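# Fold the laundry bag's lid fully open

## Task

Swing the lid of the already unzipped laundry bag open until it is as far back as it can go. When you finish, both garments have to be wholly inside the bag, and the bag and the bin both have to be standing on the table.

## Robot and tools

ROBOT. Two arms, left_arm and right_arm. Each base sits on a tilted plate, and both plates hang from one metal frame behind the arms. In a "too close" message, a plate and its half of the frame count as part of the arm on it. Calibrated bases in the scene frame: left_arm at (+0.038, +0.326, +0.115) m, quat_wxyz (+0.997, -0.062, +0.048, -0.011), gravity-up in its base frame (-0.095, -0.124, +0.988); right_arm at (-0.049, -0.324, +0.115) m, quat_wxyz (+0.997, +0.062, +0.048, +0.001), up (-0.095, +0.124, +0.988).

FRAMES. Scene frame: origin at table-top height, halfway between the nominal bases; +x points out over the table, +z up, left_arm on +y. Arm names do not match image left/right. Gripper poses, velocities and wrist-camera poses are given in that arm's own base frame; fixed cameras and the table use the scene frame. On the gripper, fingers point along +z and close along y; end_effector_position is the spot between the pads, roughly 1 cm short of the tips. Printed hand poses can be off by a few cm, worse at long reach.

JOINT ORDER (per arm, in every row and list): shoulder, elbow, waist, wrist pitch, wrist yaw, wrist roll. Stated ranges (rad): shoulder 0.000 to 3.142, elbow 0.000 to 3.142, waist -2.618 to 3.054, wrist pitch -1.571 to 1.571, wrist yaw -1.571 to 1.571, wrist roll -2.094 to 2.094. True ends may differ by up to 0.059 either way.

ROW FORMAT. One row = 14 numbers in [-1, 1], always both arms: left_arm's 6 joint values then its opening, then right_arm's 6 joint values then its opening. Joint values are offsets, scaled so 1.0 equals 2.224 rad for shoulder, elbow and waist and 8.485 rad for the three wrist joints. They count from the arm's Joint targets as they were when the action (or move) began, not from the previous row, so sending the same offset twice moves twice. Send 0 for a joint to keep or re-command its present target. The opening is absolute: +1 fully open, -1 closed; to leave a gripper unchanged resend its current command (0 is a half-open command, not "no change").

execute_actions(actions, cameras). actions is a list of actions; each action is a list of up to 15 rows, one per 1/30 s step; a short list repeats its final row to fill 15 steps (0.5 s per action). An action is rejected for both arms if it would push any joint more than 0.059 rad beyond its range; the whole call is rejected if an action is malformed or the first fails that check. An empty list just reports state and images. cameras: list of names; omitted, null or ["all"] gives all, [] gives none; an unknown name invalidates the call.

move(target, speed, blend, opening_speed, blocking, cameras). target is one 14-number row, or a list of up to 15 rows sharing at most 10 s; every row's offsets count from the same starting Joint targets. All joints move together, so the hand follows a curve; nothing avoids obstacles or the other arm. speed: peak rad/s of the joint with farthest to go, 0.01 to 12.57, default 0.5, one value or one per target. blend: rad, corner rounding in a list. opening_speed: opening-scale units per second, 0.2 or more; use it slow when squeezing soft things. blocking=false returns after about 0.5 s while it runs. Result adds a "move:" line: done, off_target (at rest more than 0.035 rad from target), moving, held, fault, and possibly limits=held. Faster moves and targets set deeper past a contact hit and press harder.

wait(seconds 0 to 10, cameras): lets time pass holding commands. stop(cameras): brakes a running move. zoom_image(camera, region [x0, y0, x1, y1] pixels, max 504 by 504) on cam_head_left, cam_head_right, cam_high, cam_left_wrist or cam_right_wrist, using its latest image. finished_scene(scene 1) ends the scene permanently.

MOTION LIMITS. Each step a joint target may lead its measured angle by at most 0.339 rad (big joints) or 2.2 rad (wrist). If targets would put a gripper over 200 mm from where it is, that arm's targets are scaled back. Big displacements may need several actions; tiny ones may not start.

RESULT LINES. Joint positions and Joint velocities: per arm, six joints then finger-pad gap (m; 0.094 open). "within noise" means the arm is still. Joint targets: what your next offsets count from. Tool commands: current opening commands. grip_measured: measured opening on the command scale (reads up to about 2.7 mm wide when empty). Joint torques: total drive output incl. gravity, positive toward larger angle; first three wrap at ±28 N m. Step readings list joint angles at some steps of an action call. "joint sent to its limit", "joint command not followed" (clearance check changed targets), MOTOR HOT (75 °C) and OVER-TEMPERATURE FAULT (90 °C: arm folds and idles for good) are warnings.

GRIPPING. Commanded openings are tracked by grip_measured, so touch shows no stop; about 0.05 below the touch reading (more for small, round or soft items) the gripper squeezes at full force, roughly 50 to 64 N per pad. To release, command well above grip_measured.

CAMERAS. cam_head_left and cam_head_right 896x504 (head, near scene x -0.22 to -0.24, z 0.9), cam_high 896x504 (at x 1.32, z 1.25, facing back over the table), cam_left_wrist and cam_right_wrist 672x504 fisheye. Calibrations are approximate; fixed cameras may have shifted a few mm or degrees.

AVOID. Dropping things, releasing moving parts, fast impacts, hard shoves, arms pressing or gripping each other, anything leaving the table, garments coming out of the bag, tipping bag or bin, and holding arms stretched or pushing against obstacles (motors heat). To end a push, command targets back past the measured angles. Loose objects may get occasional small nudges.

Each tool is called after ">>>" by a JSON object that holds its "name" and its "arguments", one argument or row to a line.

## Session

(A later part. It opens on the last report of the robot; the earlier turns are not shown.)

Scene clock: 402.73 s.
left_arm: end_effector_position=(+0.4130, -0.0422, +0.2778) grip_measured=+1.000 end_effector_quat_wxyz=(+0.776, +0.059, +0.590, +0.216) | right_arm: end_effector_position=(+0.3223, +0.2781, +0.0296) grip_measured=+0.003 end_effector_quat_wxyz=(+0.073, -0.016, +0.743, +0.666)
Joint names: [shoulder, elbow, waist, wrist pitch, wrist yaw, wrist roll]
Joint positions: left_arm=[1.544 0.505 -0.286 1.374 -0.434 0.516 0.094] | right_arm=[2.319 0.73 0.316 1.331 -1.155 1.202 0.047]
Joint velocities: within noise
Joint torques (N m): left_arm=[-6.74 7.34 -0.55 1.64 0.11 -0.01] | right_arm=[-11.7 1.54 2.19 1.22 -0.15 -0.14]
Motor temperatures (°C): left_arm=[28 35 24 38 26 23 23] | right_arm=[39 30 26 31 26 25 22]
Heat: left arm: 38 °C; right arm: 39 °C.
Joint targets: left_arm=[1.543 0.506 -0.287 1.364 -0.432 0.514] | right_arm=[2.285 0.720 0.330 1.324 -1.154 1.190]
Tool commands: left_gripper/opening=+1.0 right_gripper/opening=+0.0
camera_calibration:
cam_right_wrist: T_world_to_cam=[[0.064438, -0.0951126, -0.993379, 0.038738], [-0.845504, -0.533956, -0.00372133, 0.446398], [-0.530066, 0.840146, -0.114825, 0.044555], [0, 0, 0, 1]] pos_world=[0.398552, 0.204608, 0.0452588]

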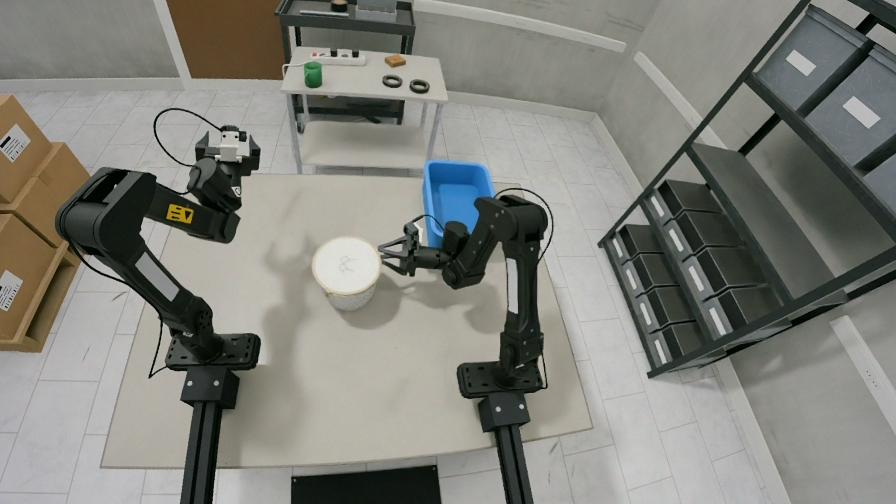

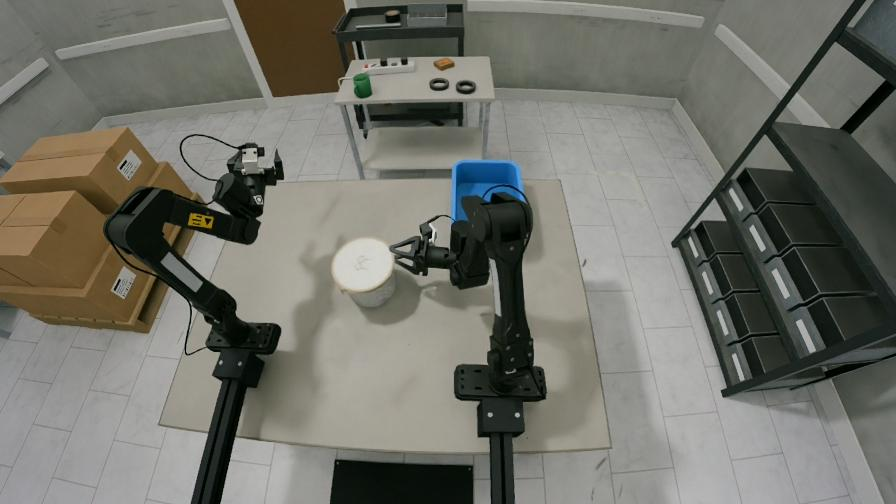

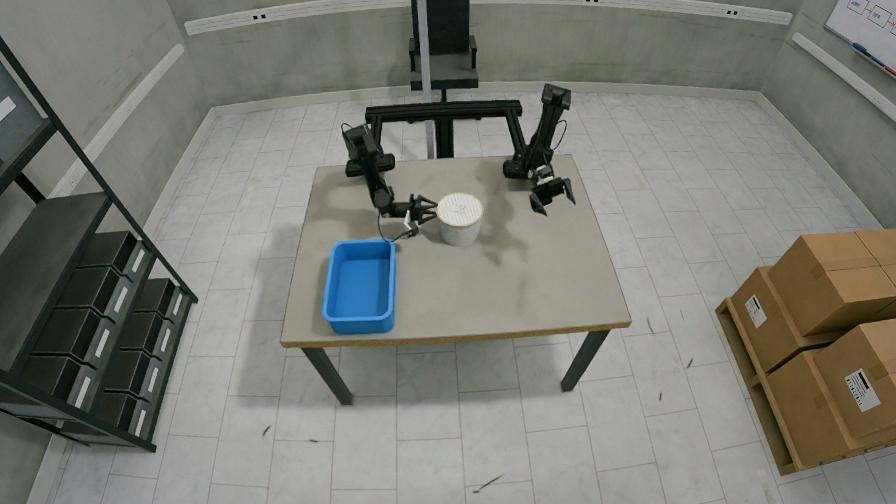

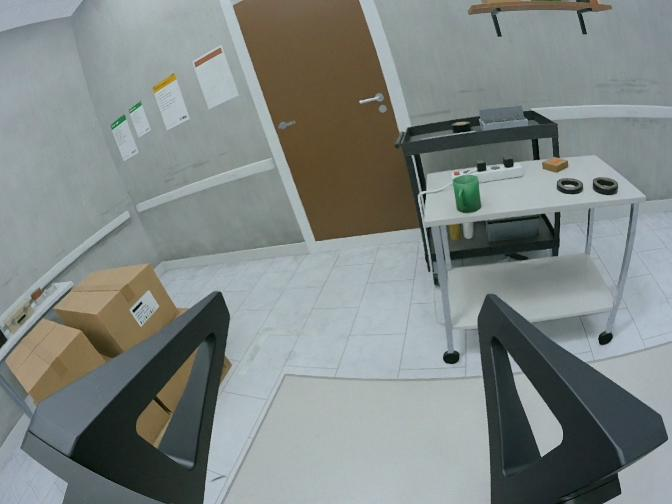

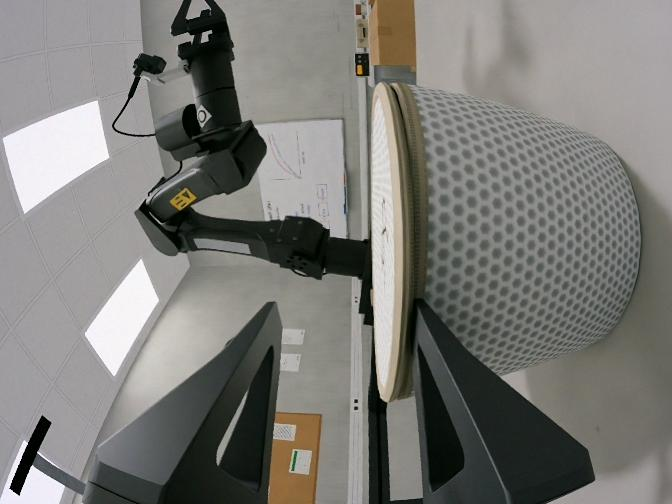

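>>> {"name": "move", "arguments": {
  "target": [0,0,0,0,0,0,1,0,0.0027,0.0085,-0.0007,0.0022,0,0],
  "speed": 0.1,
  "cameras": ["cam_right_wrist"]
}}

>>> {"name": "zoom_image", "arguments": {
  "camera": "cam_right_wrist",
  "region": [350, 250, 450, 350]
}}

Scene clock: 411.67 s.
left_arm: end_effector_position=(+0.4130, -0.0422, +0.2778) grip_measured=+1.000 end_effector_quat_wxyz=(+0.776, +0.059, +0.590, +0.216) | right_arm: end_effector_position=(+0.3195, +0.2839, +0.0281) grip_measured=+0.003 end_effector_quat_wxyz=(+0.071, -0.016, +0.745, +0.663)
Joint names: [shoulder, elbow, waist, wrist pitch, wrist yaw, wrist roll]
Joint positions: left_arm=[1.544 0.505 -0.286 1.374 -0.434 0.516 0.094] | right_arm=[2.319 0.73 0.336 1.325 -1.137 1.202 0.047]
Joint velocities: within noise
Joint torques (N m): left_arm=[-7.04 7.25 -0.94 1.58 0.21 -0.07] | right_arm=[-11.7 2.03 2.19 1.24 -0.14 -0.13]
Motor temperatures (°C): left_arm=[28 35 24 38 26 23 23] | right_arm=[40 30 26 31 26 25 22]
Heat: left arm: 38 °C; right arm: 40 °C.
Joint targets: left_arm=[1.543 0.506 -0.287 1.364 -0.432 0.514] | right_arm=[2.285 0.726 0.349 1.319 -1.135 1.190]
move: done
camera_calibration:
cam_right_wrist: T_world_to_cam=[[0.0607586, -0.100903, -0.993039, 0.040773], [-0.843971, -0.53638, 0.00286392, 0.44708], [-0.532936, 0.837923, -0.117749, 0.0396272], [0, 0, 0, 1]] pos_world=[0.395964, 0.210714, 0.0438749]
Images, in order (width x height): cam_right_wrist 672x504.

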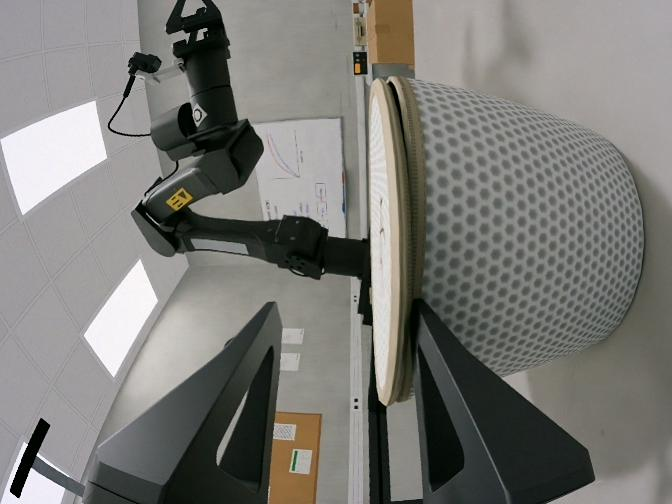

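Scaled by 5.040 from the camera's 672x504 image, which has a finer 960x720 frame.

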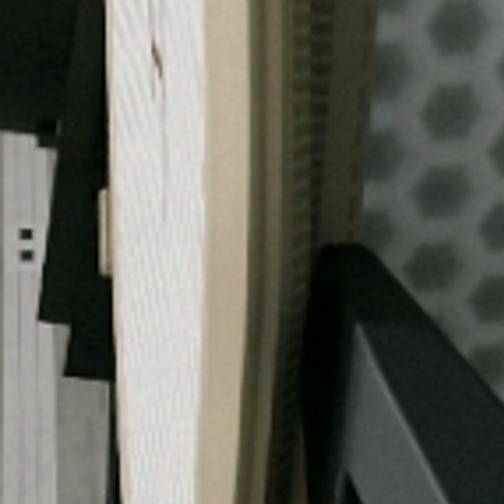

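>>> {"name": "zoom_image", "arguments": {
  "camera": "cam_right_wrist",
  "region": [360, 60, 460, 160]
}}

>>> {"name": "zoom_image", "arguments": {
  "camera": "cam_right_wrist",
  "region": [360, 320, 460, 420]
}}

Scaled by 5.040 from the camera's 672x504 image, which has a finer 960x720 frame.

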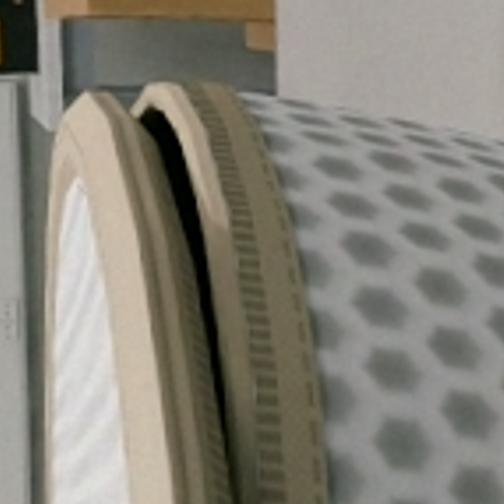

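Scaled by 5.040 from the camera's 672x504 image, which has a finer 960x720 frame.

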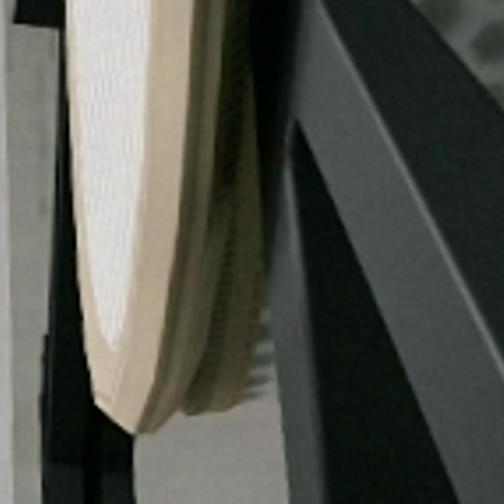

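>>> {"name": "move", "arguments": {
  "target": [0,0,0,0,0,0,1,-0.0238,-0.0072,0.001,-0.0044,0.0003,0,0],
  "speed": 0.1,
  "cameras": ["cam_right_wrist"]
}}

>>> {"name": "zoom_image", "arguments": {
  "camera": "cam_right_wrist",
  "region": [340, 50, 540, 420]
}}

Scene clock: 426.33 s.
left_arm: end_effector_position=(+0.4130, -0.0422, +0.2778) grip_measured=+1.000 end_effector_quat_wxyz=(+0.776, +0.059, +0.590, +0.216) | right_arm: end_effector_position=(+0.3199, +0.2847, +0.0404) grip_measured=+0.003 end_effector_quat_wxyz=(+0.073, -0.017, +0.744, +0.664)
Joint names: [shoulder, elbow, waist, wrist pitch, wrist yaw, wrist roll]
Joint positions: left_arm=[1.544 0.505 -0.286 1.374 -0.434 0.516 0.094] | right_arm=[2.267 0.721 0.338 1.287 -1.134 1.202 0.047]
Joint velocities: within noise
Joint torques (N m): left_arm=[-7.02 7.3 -0.75 1.58 0.16 0.01] | right_arm=[-11.6 1.73 2.14 1.25 -0.16 -0.13]
Motor temperatures (°C): left_arm=[28 35 24 38 26 23 23] | right_arm=[41 30 26 32 26 25 22]
Heat: left arm: 38 °C; right arm: 41 °C.
Joint targets: left_arm=[1.543 0.506 -0.287 1.364 -0.432 0.514] | right_arm=[2.232 0.710 0.351 1.281 -1.133 1.190]
move: done
camera_calibration:
cam_right_wrist: T_world_to_cam=[[0.0652098, -0.100428, -0.992805, 0.0515508], [-0.844736, -0.535182, -0.0013473, 0.447814], [-0.531196, 0.838746, -0.119735, 0.0399693], [0, 0, 0, 1]] pos_world=[0.396154, 0.211315, 0.0565689]
Images, in order (width x height): cam_right_wrist 672x504.

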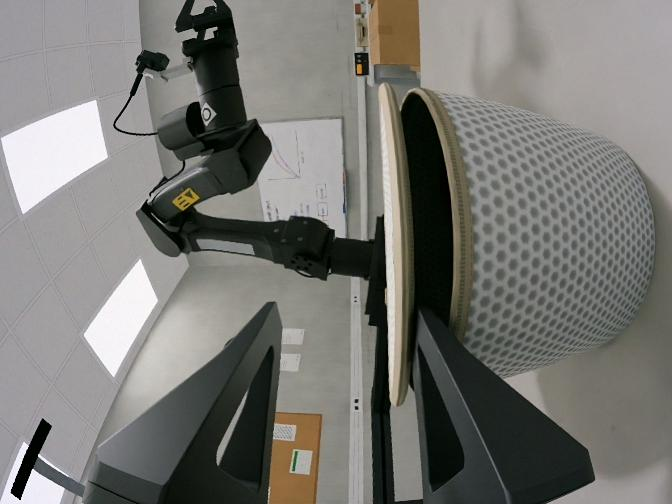

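Scaled by 1.362 from the camera's 672x504 image, which has a finer 960x720 frame.

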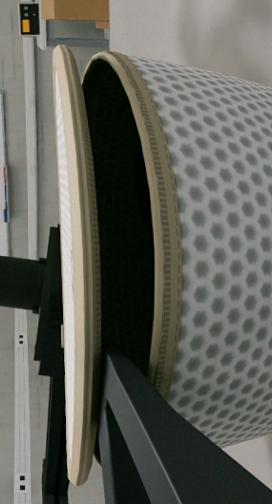

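>>> {"name": "move", "arguments": {
  "target": [
    [0,0,0,0,0,0,1,-0.0013,-0.0202,0.0416,0.0062,0.0198,-0.0354,0],
    [0,0,0,0,0,0,1,-0.0841,-0.0719,0.076,0.0031,0.0292,-0.0908,0]
  ],
  "speed": 0.25,
  "blend": 0.03
}}

Scene clock: 478.27 s.
left_arm: end_effector_position=(+0.4130, -0.0422, +0.2778) grip_measured=+1.000 end_effector_quat_wxyz=(+0.776, +0.059, +0.590, +0.216) | right_arm: end_effector_position=(+0.2822, +0.3166, +0.0715) grip_measured=+0.003 end_effector_quat_wxyz=(+0.358, -0.298, +0.689, +0.555)
Joint names: [shoulder, elbow, waist, wrist pitch, wrist yaw, wrist roll]
Joint positions: left_arm=[1.544 0.505 -0.286 1.374 -0.434 0.516 0.094] | right_arm=[2.076 0.562 0.508 1.312 -0.888 0.431 0.047]
Joint velocities: within noise
Joint torques (N m): left_arm=[-6.9 7.28 -0.81 1.67 0.18 -0.02] | right_arm=[-10.24 2.09 1.98 1.37 -0.09 -0.12]
Motor temperatures (°C): left_arm=[27 35 24 38 26 23 23] | right_arm=[39 29 26 32 26 25 22]
Heat: left arm: 38 °C; right arm: 39 °C.
Joint targets: left_arm=[1.543 0.506 -0.287 1.364 -0.432 0.514] | right_arm=[2.045 0.550 0.521 1.308 -0.885 0.419]
move: done
camera_calibration:
cam_right_wrist: T_world_to_cam=[[0.775537, -0.192902, -0.601108, -0.111157], [-0.580681, -0.591559, -0.559345, 0.416346], [-0.247692, 0.782845, -0.570791, -0.0331471], [0, 0, 0, 1]] pos_world=[0.31976, 0.2508, 0.147144]

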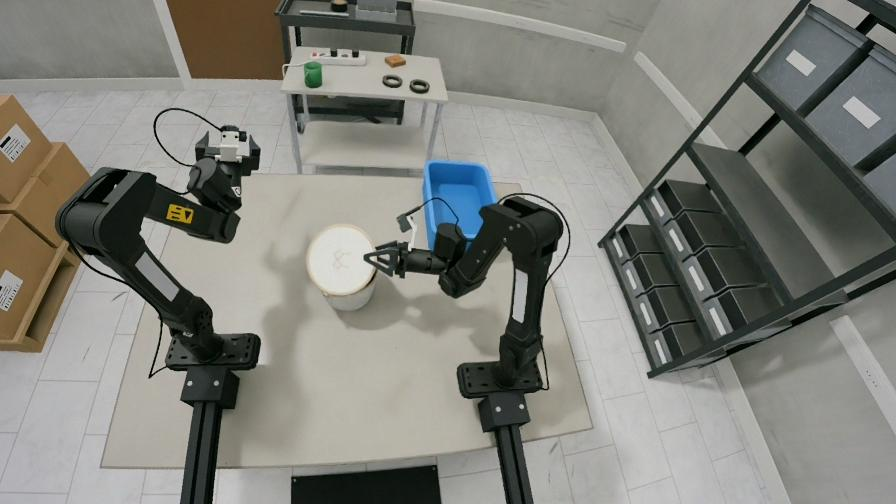

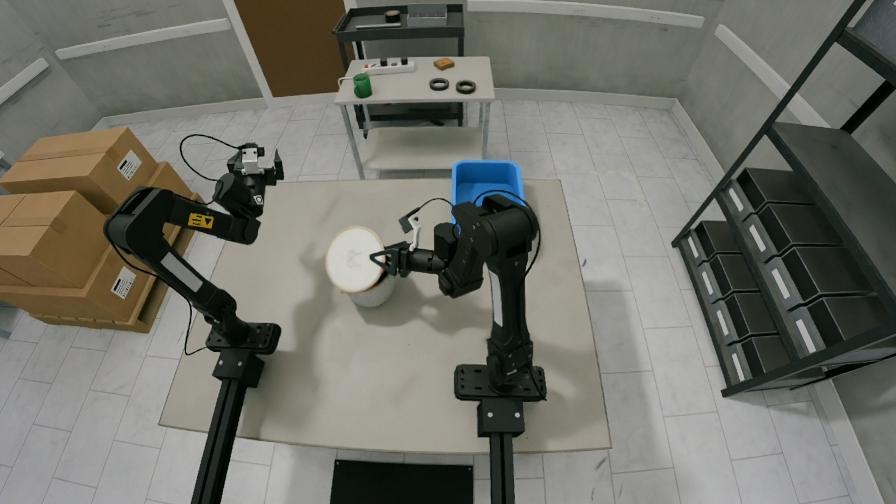

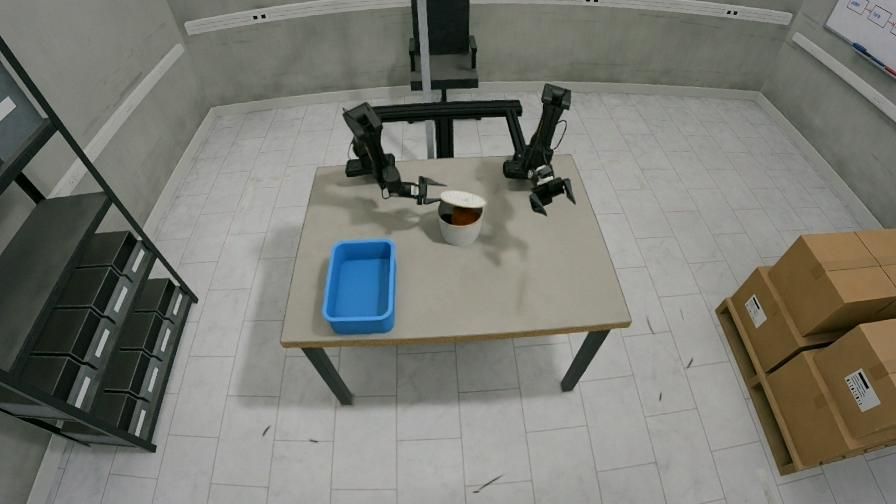

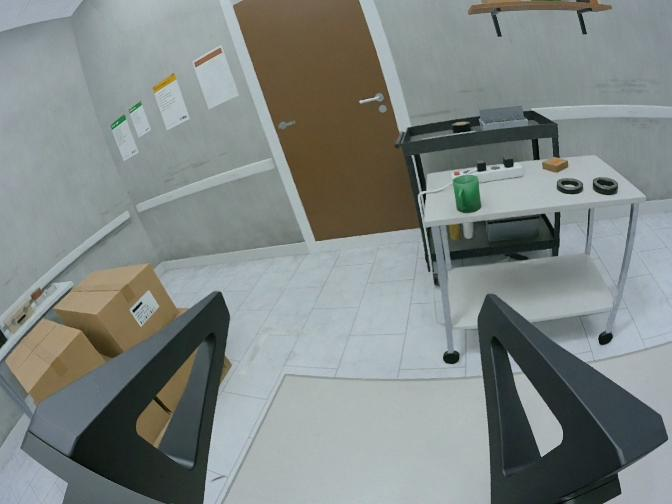

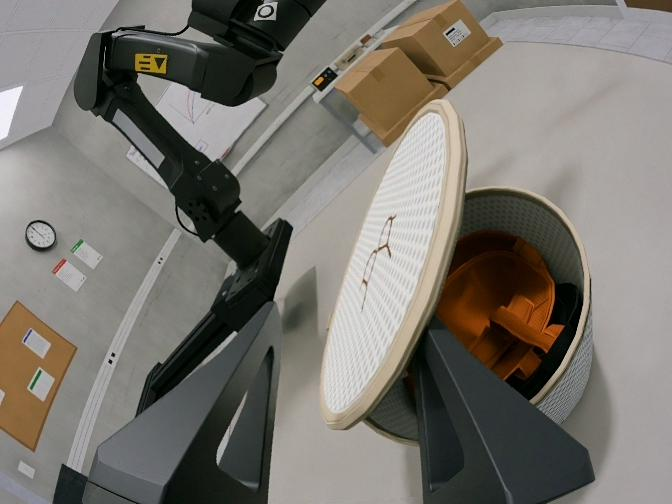

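>>> {"name": "move", "arguments": {
  "target": [
    [0,0,0,0,0,0,1,-0.1102,-0.0481,0.0571,-0.0216,0.015,-0.0471,0],
    [0,0,0,0,0,0,1,-0.1506,-0.0863,0.1165,-0.0224,0.0305,-0.0849,0]
  ],
  "speed": 0.35,
  "blend": 0.03
}}

Scene clock: 490.60 s.
left_arm: end_effector_position=(+0.4130, -0.0422, +0.2778) grip_measured=+1.000 end_effector_quat_wxyz=(+0.776, +0.059, +0.590, +0.216) | right_arm: end_effector_position=(+0.1997, +0.3409, +0.1009) grip_measured=+0.003 end_effector_quat_wxyz=(+0.513, -0.544, +0.548, +0.375)
Joint names: [shoulder, elbow, waist, wrist pitch, wrist yaw, wrist roll]
Joint positions: left_arm=[1.544 0.505 -0.286 1.374 -0.434 0.516 0.094] | right_arm=[1.735 0.371 0.769 1.125 -0.63 -0.293 0.047]
Joint velocities: within noise
Joint torques (N m): left_arm=[-6.84 7.28 -0.75 1.61 0.16 -0.07] | right_arm=[-7.66 2.99 1.54 1.45 -0.08 -0.11]
Motor temperatures (°C): left_arm=[27 35 24 38 26 23 23] | right_arm=[38 29 26 32 26 25 22]
Heat: left arm: 38 °C; right arm: 38 °C.
Joint targets: left_arm=[1.543 0.506 -0.287 1.364 -0.432 0.514] | right_arm=[1.710 0.358 0.780 1.117 -0.626 -0.301]
move: done
camera_calibration:
cam_right_wrist: T_world_to_cam=[[0.988228, -0.126164, 0.086536, -0.159452], [-0.0370913, -0.746338, -0.664533, 0.354016], [0.148425, 0.6535, -0.742232, -0.0735703], [0, 0, 0, 1]] pos_world=[0.181626, 0.292177, 0.194447]

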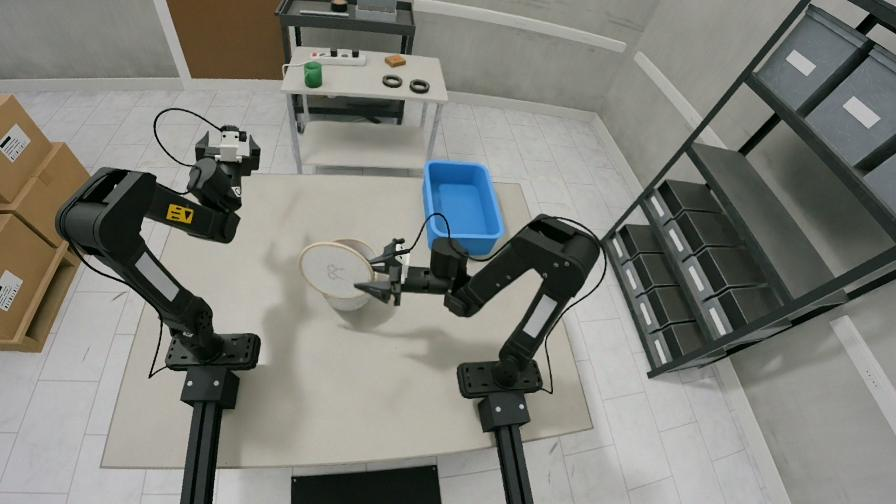

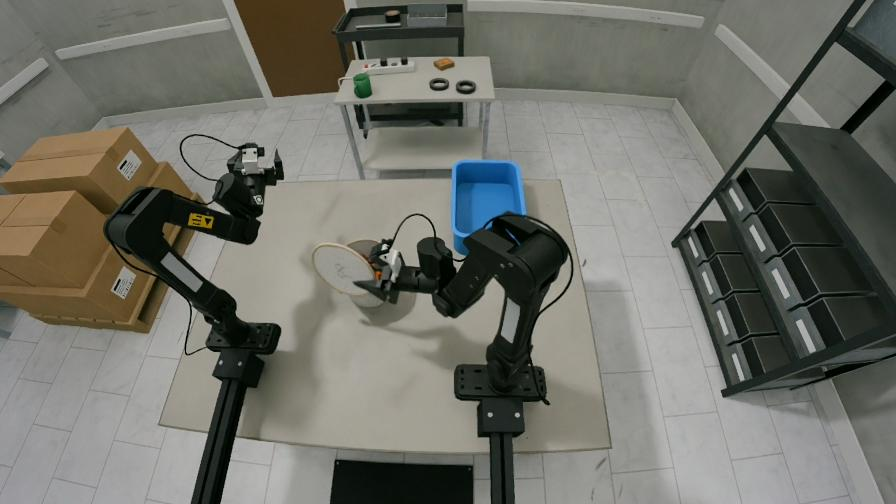

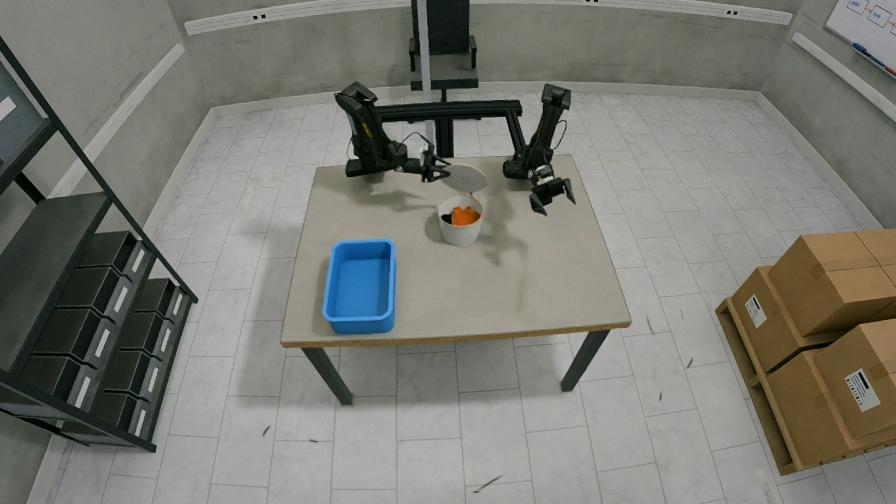

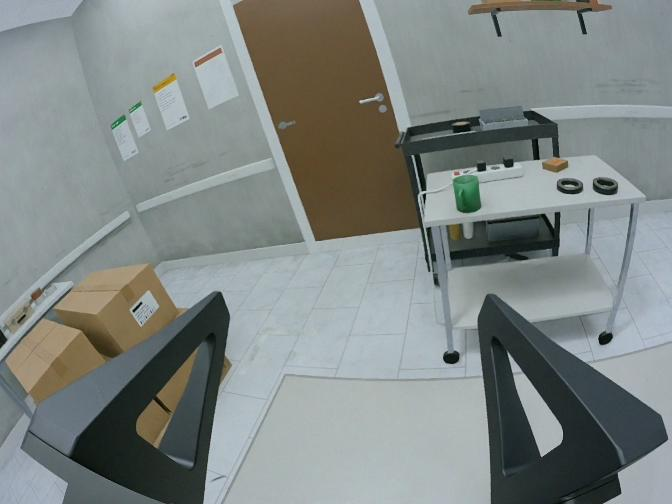

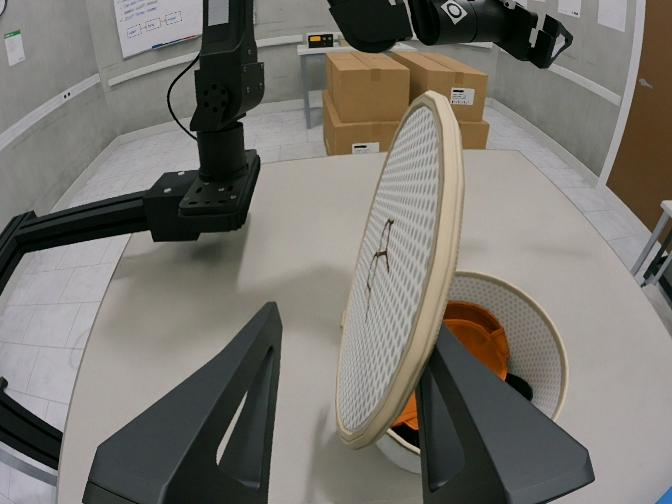

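>>> {"name": "move", "arguments": {
  "target": [
    [0,0,0,0,0,0,1,-0.0202,-0.0364,0.0827,-0.002,0.0217,-0.0517,0],
    [0,0,0,0,0,0,1,-0.0045,-0.0576,0.1529,-0.004,0.0401,-0.1024,0]
  ],
  "speed": 0.35,
  "blend": 0.03,
  "cameras": ["cam_right_wrist","cam_high","cam_head_left"]
}}

Scene clock: 518.03 s.
left_arm: end_effector_position=(+0.4130, -0.0422, +0.2778) grip_measured=+1.000 end_effector_quat_wxyz=(+0.776, +0.059, +0.590, +0.216) | right_arm: end_effector_position=(+0.1167, +0.3517, +0.0603) grip_measured=+0.003 end_effector_quat_wxyz=(-0.567, +0.773, -0.266, -0.103)
Joint names: [shoulder, elbow, waist, wrist pitch, wrist yaw, wrist roll]
Joint positions: left_arm=[1.544 0.505 -0.286 1.374 -0.434 0.516 0.094] | right_arm=[1.691 0.243 1.109 1.089 -0.291 -1.166 0.047]
Joint velocities: within noise
Joint torques (N m): left_arm=[-6.83 7.31 -0.76 1.58 0.16 -0.04] | right_arm=[-4.04 2.96 1.35 1.55 -0.05 -0.06]
Motor temperatures (°C): left_arm=[27 35 23 38 26 23 23] | right_arm=[37 29 26 33 26 25 22]
Heat: left arm: 38 °C; right arm: 37 °C.
Joint targets: left_arm=[1.543 0.506 -0.287 1.364 -0.432 0.514] | right_arm=[1.700 0.230 1.120 1.083 -0.286 -1.170]
move: done
camera_calibration:
cam_right_wrist: T_world_to_cam=[[0.579176, 0.210597, 0.78753, -0.185479], [0.560729, -0.804139, -0.19734, 0.254558], [0.591725, 0.555886, -0.583826, -0.125352], [0, 0, 0, 1]] pos_world=[0.0388607, 0.313443, 0.123122]
Images, in order (width x height): cam_head_left 896x504, cam_high 896x504, cam_right_wrist 672x504.

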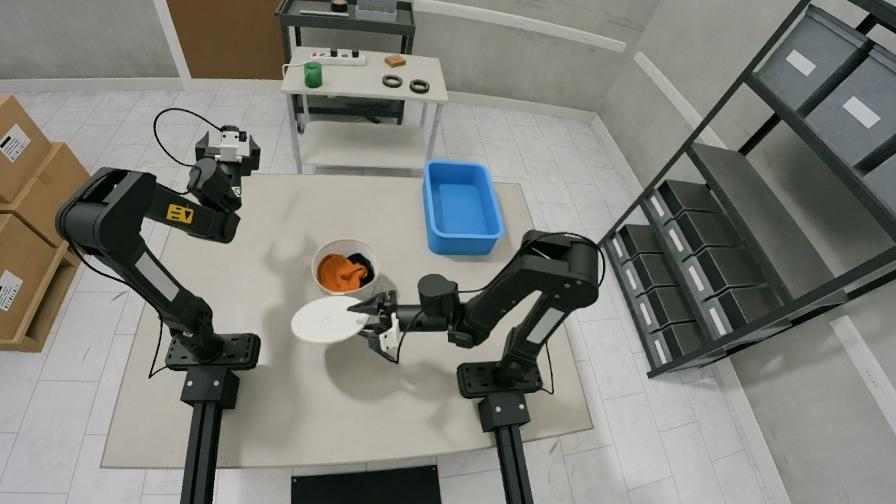

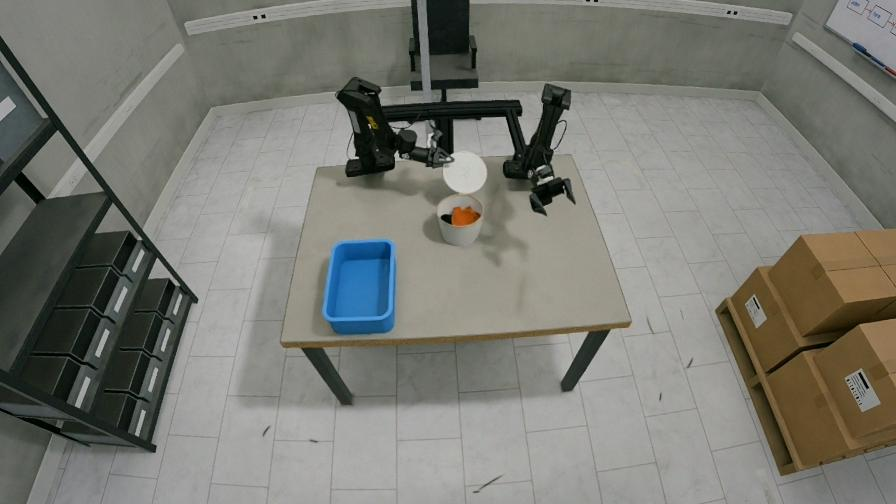

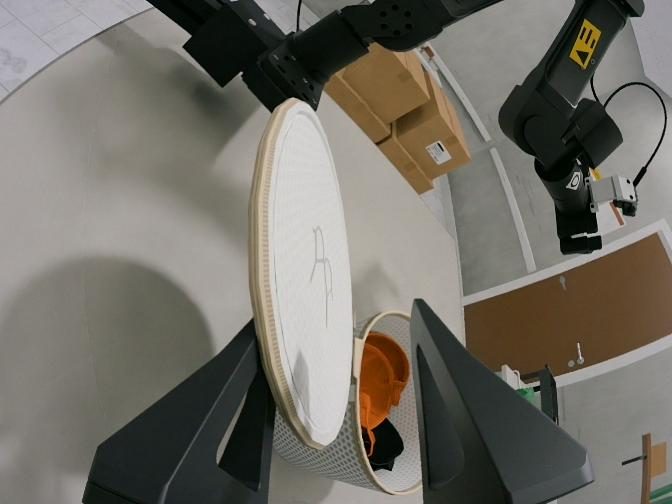

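>>> {"name": "move", "arguments": {
  "target": [0,0,0,0,0,0,1,0.0899,-0.0099,0.036,0.0123,0.0094,-0.0507,0],
  "speed": 0.3,
  "cameras": ["cam_right_wrist","cam_head_left"]
}}

Scene clock: 532.73 s.
left_arm: end_effector_position=(+0.4130, -0.0422, +0.2778) grip_measured=+1.000 end_effector_quat_wxyz=(+0.776, +0.059, +0.590, +0.216) | right_arm: end_effector_position=(+0.0964, +0.3422, +0.0039) grip_measured=+0.003 end_effector_quat_wxyz=(-0.518, +0.850, -0.098, +0.016)
Joint names: [shoulder, elbow, waist, wrist pitch, wrist yaw, wrist roll]
Joint positions: left_arm=[1.544 0.505 -0.286 1.374 -0.434 0.516 0.094] | right_arm=[1.888 0.219 1.189 1.176 -0.209 -1.597 0.047]
Joint velocities: within noise
Joint torques (N m): left_arm=[-6.93 7.58 -0.85 1.58 0.17 -0.06] | right_arm=[-4.38 2.04 1.43 1.69 -0.07 -0.05]
Motor temperatures (°C): left_arm=[27 35 23 38 26 23 23] | right_arm=[35 29 26 33 26 25 22]
Heat: left arm: 38 °C; right arm: 35 °C.
Joint targets: left_arm=[1.543 0.506 -0.287 1.364 -0.432 0.514] | right_arm=[1.900 0.208 1.200 1.188 -0.206 -1.600]
move: done
camera_calibration:
cam_right_wrist: T_world_to_cam=[[0.21028, 0.444942, 0.870523, -0.172229], [0.698456, -0.691413, 0.184679, 0.193698], [0.684063, 0.569188, -0.456162, -0.154917], [0, 0, 0, 1]] pos_world=[0.00689932, 0.298734, 0.0434899]
Images, in order (width x height): cam_head_left 896x504, cam_right_wrist 672x504.

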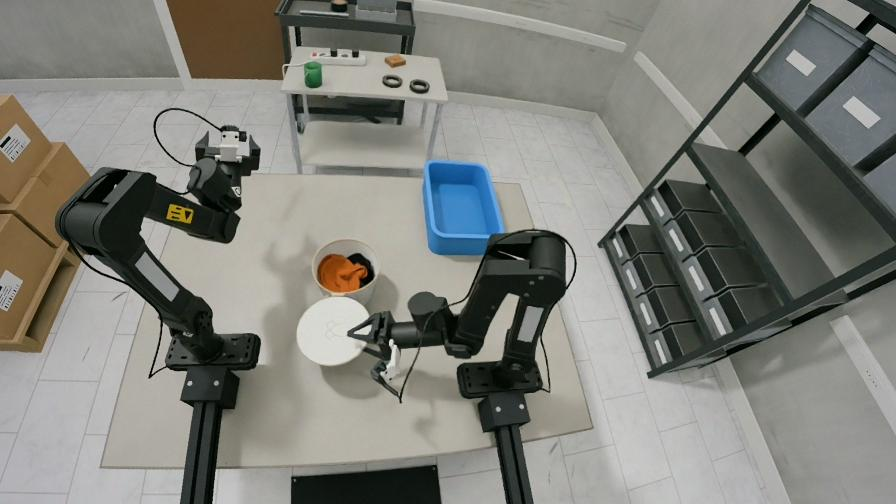

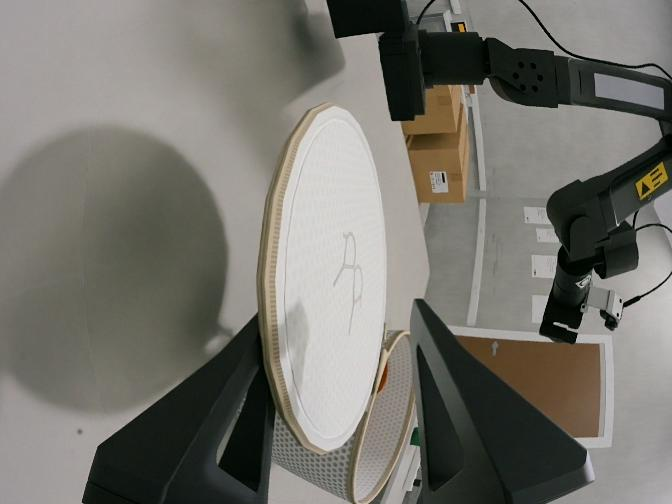

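>>> {"name": "move", "arguments": {
  "target": [0,0,0,0,0,0,1,0.1542,0.004,-0.0045,0.0383,-0.0008,-0.0412,0],
  "speed": 0.3,
  "cameras": ["cam_right_wrist","cam_head_left","cam_head_right"]
}}

Scene clock: 540.93 s.
left_arm: end_effector_position=(+0.4130, -0.0422, +0.2778) grip_measured=+1.000 end_effector_quat_wxyz=(+0.776, +0.059, +0.590, +0.216) | right_arm: end_effector_position=(+0.0934, +0.3345, -0.0390) grip_measured=+0.003 end_effector_quat_wxyz=(-0.501, +0.858, +0.050, +0.103)
Joint names: [shoulder, elbow, waist, wrist pitch, wrist yaw, wrist roll]
Joint positions: left_arm=[1.544 0.505 -0.286 1.374 -0.434 0.516 0.094] | right_arm=[2.229 0.219 1.189 1.501 -0.209 -1.946 0.047]
Joint velocities: within noise
Joint torques (N m): left_arm=[-6.84 7.5 -0.58 1.58 0.17 -0.06] | right_arm=[-5.11 0.96 0.76 1.66 -0.14 -0.05]
Motor temperatures (°C): left_arm=[27 35 23 38 26 23 23] | right_arm=[34 29 26 33 26 25 22]
Heat: left arm: 38 °C; right arm: 34 °C.
Joint targets: left_arm=[1.543 0.506 -0.287 1.364 -0.432 0.514] | right_arm=[2.243 0.217 1.190 1.513 -0.213 -1.949]
move: done
camera_calibration:
cam_right_wrist: T_world_to_cam=[[-0.129186, 0.502946, 0.854609, -0.119167], [0.70806, -0.556584, 0.434588, 0.162168], [0.694235, 0.661257, -0.284213, -0.193126], [0, 0, 0, 1]] pos_world=[0.00385545, 0.277901, -0.0235242]
Images, in order (width x height): cam_head_left 896x504, cam_head_right 896x504, cam_right_wrist 672x504.

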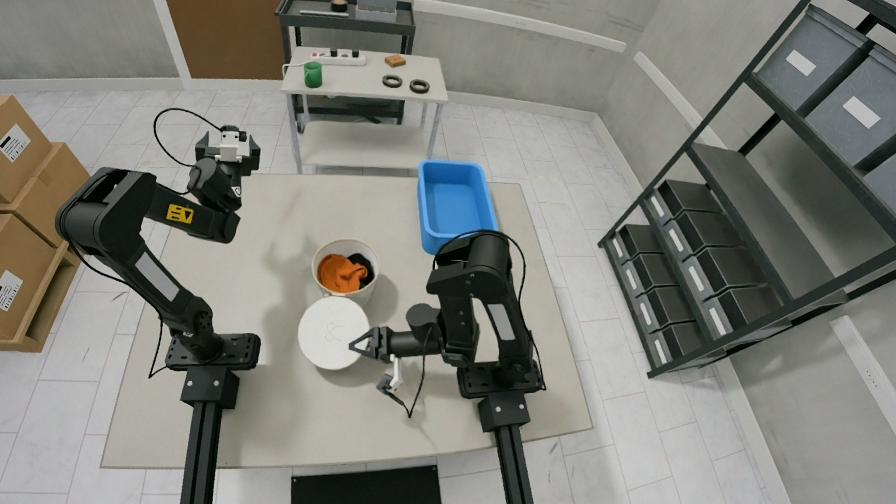

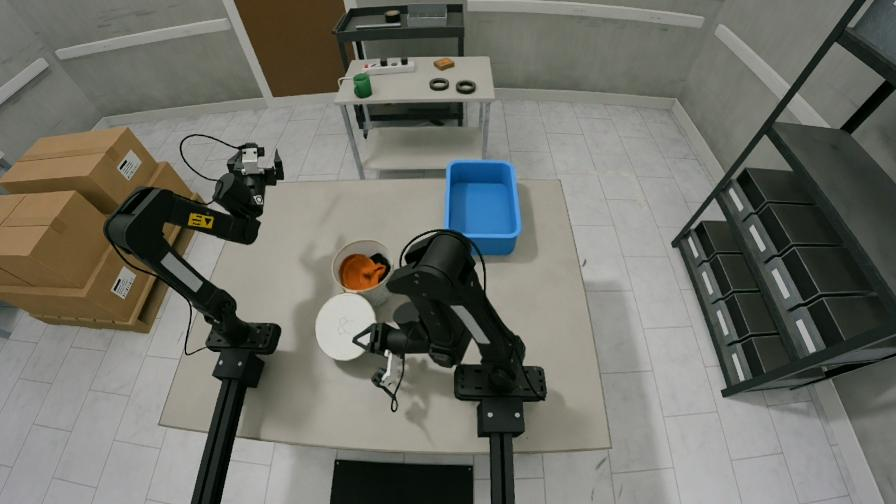

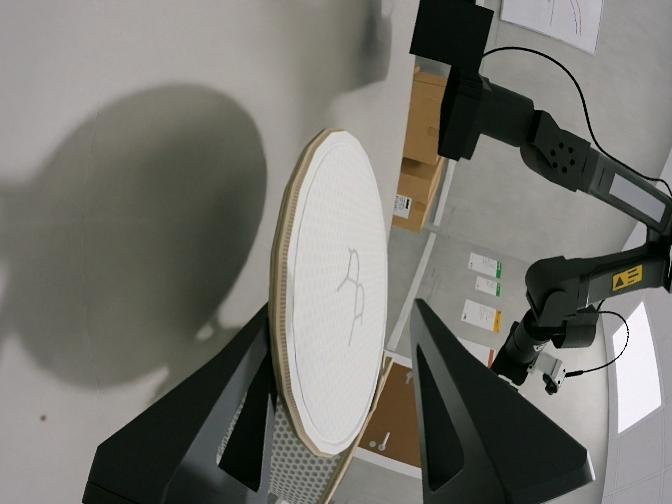

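>>> {"name": "move", "arguments": {
  "target": [0,0,0,0,0,0,1,-0.0387,0.0139,0,-0.0358,0,-0.0118,0],
  "speed": 0.2,
  "cameras": ["cam_right_wrist","cam_head_left","cam_head_right"]
}}

Scene clock: 556.50 s.
left_arm: end_effector_position=(+0.4130, -0.0422, +0.2778) grip_measured=+1.000 end_effector_quat_wxyz=(+0.776, +0.059, +0.590, +0.216) | right_arm: end_effector_position=(+0.0846, +0.3126, -0.0767) grip_measured=+0.003 end_effector_quat_wxyz=(-0.412, +0.903, +0.086, +0.084)
Joint names: [shoulder, elbow, waist, wrist pitch, wrist yaw, wrist roll]
Joint positions: left_arm=[1.544 0.505 -0.286 1.374 -0.434 0.516 0.094] | right_arm=[2.181 0.237 1.189 1.221 -0.209 -2.047 0.047]
Joint velocities: within noise
Joint torques (N m): left_arm=[-6.8 7.35 -0.66 1.67 0.14 -0.08] | right_arm=[-7.98 2.19 0.76 1.36 -0.16 -0.05]
Motor temperatures (°C): left_arm=[27 35 23 38 26 23 23] | right_arm=[35 29 26 34 26 25 22]
Heat: left arm: 38 °C; right arm: 35 °C.
Joint targets: left_arm=[1.543 0.506 -0.287 1.364 -0.432 0.514] | right_arm=[2.157 0.248 1.190 1.209 -0.213 -2.050]
move: done
camera_calibration:
cam_right_wrist: T_world_to_cam=[[-0.164752, 0.660271, 0.732734, -0.132602], [0.73421, -0.413969, 0.538113, 0.133741], [0.658629, 0.626636, -0.416576, -0.179524], [0, 0, 0, 1]] pos_world=[-0.00180075, 0.255414, -0.0495911]
Images, in order (width x height): cam_head_left 896x504, cam_head_right 896x504, cam_right_wrist 672x504.

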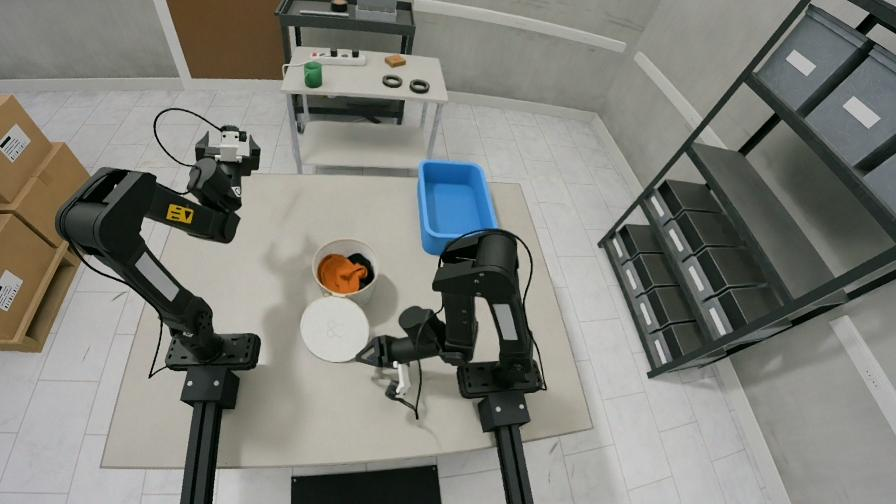

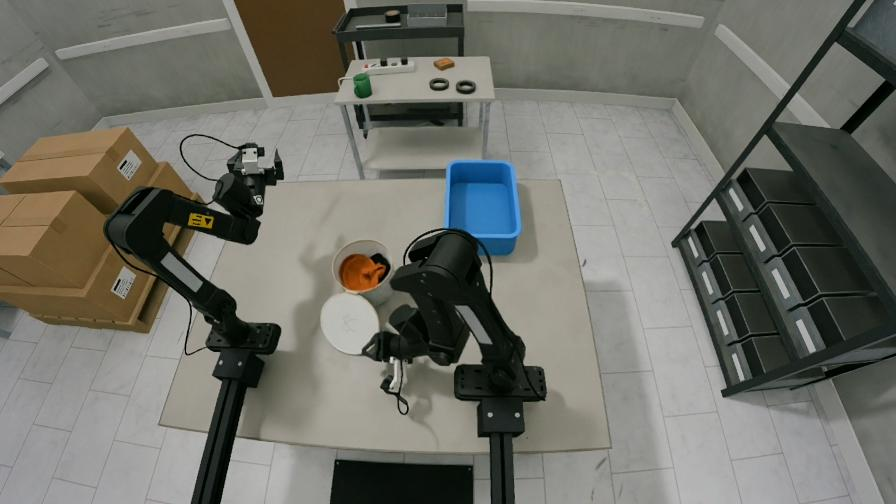

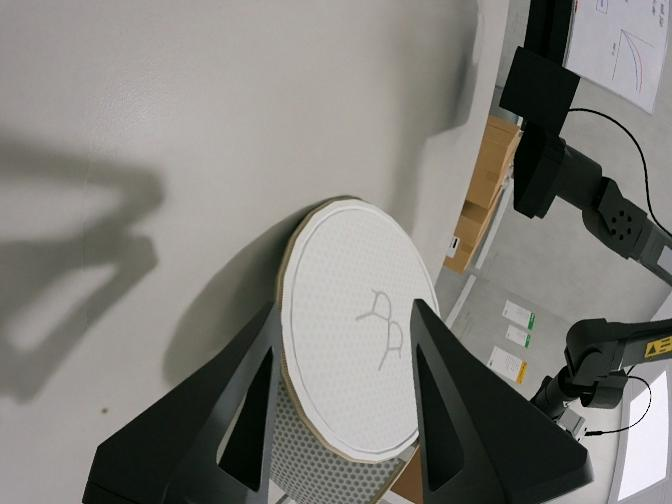

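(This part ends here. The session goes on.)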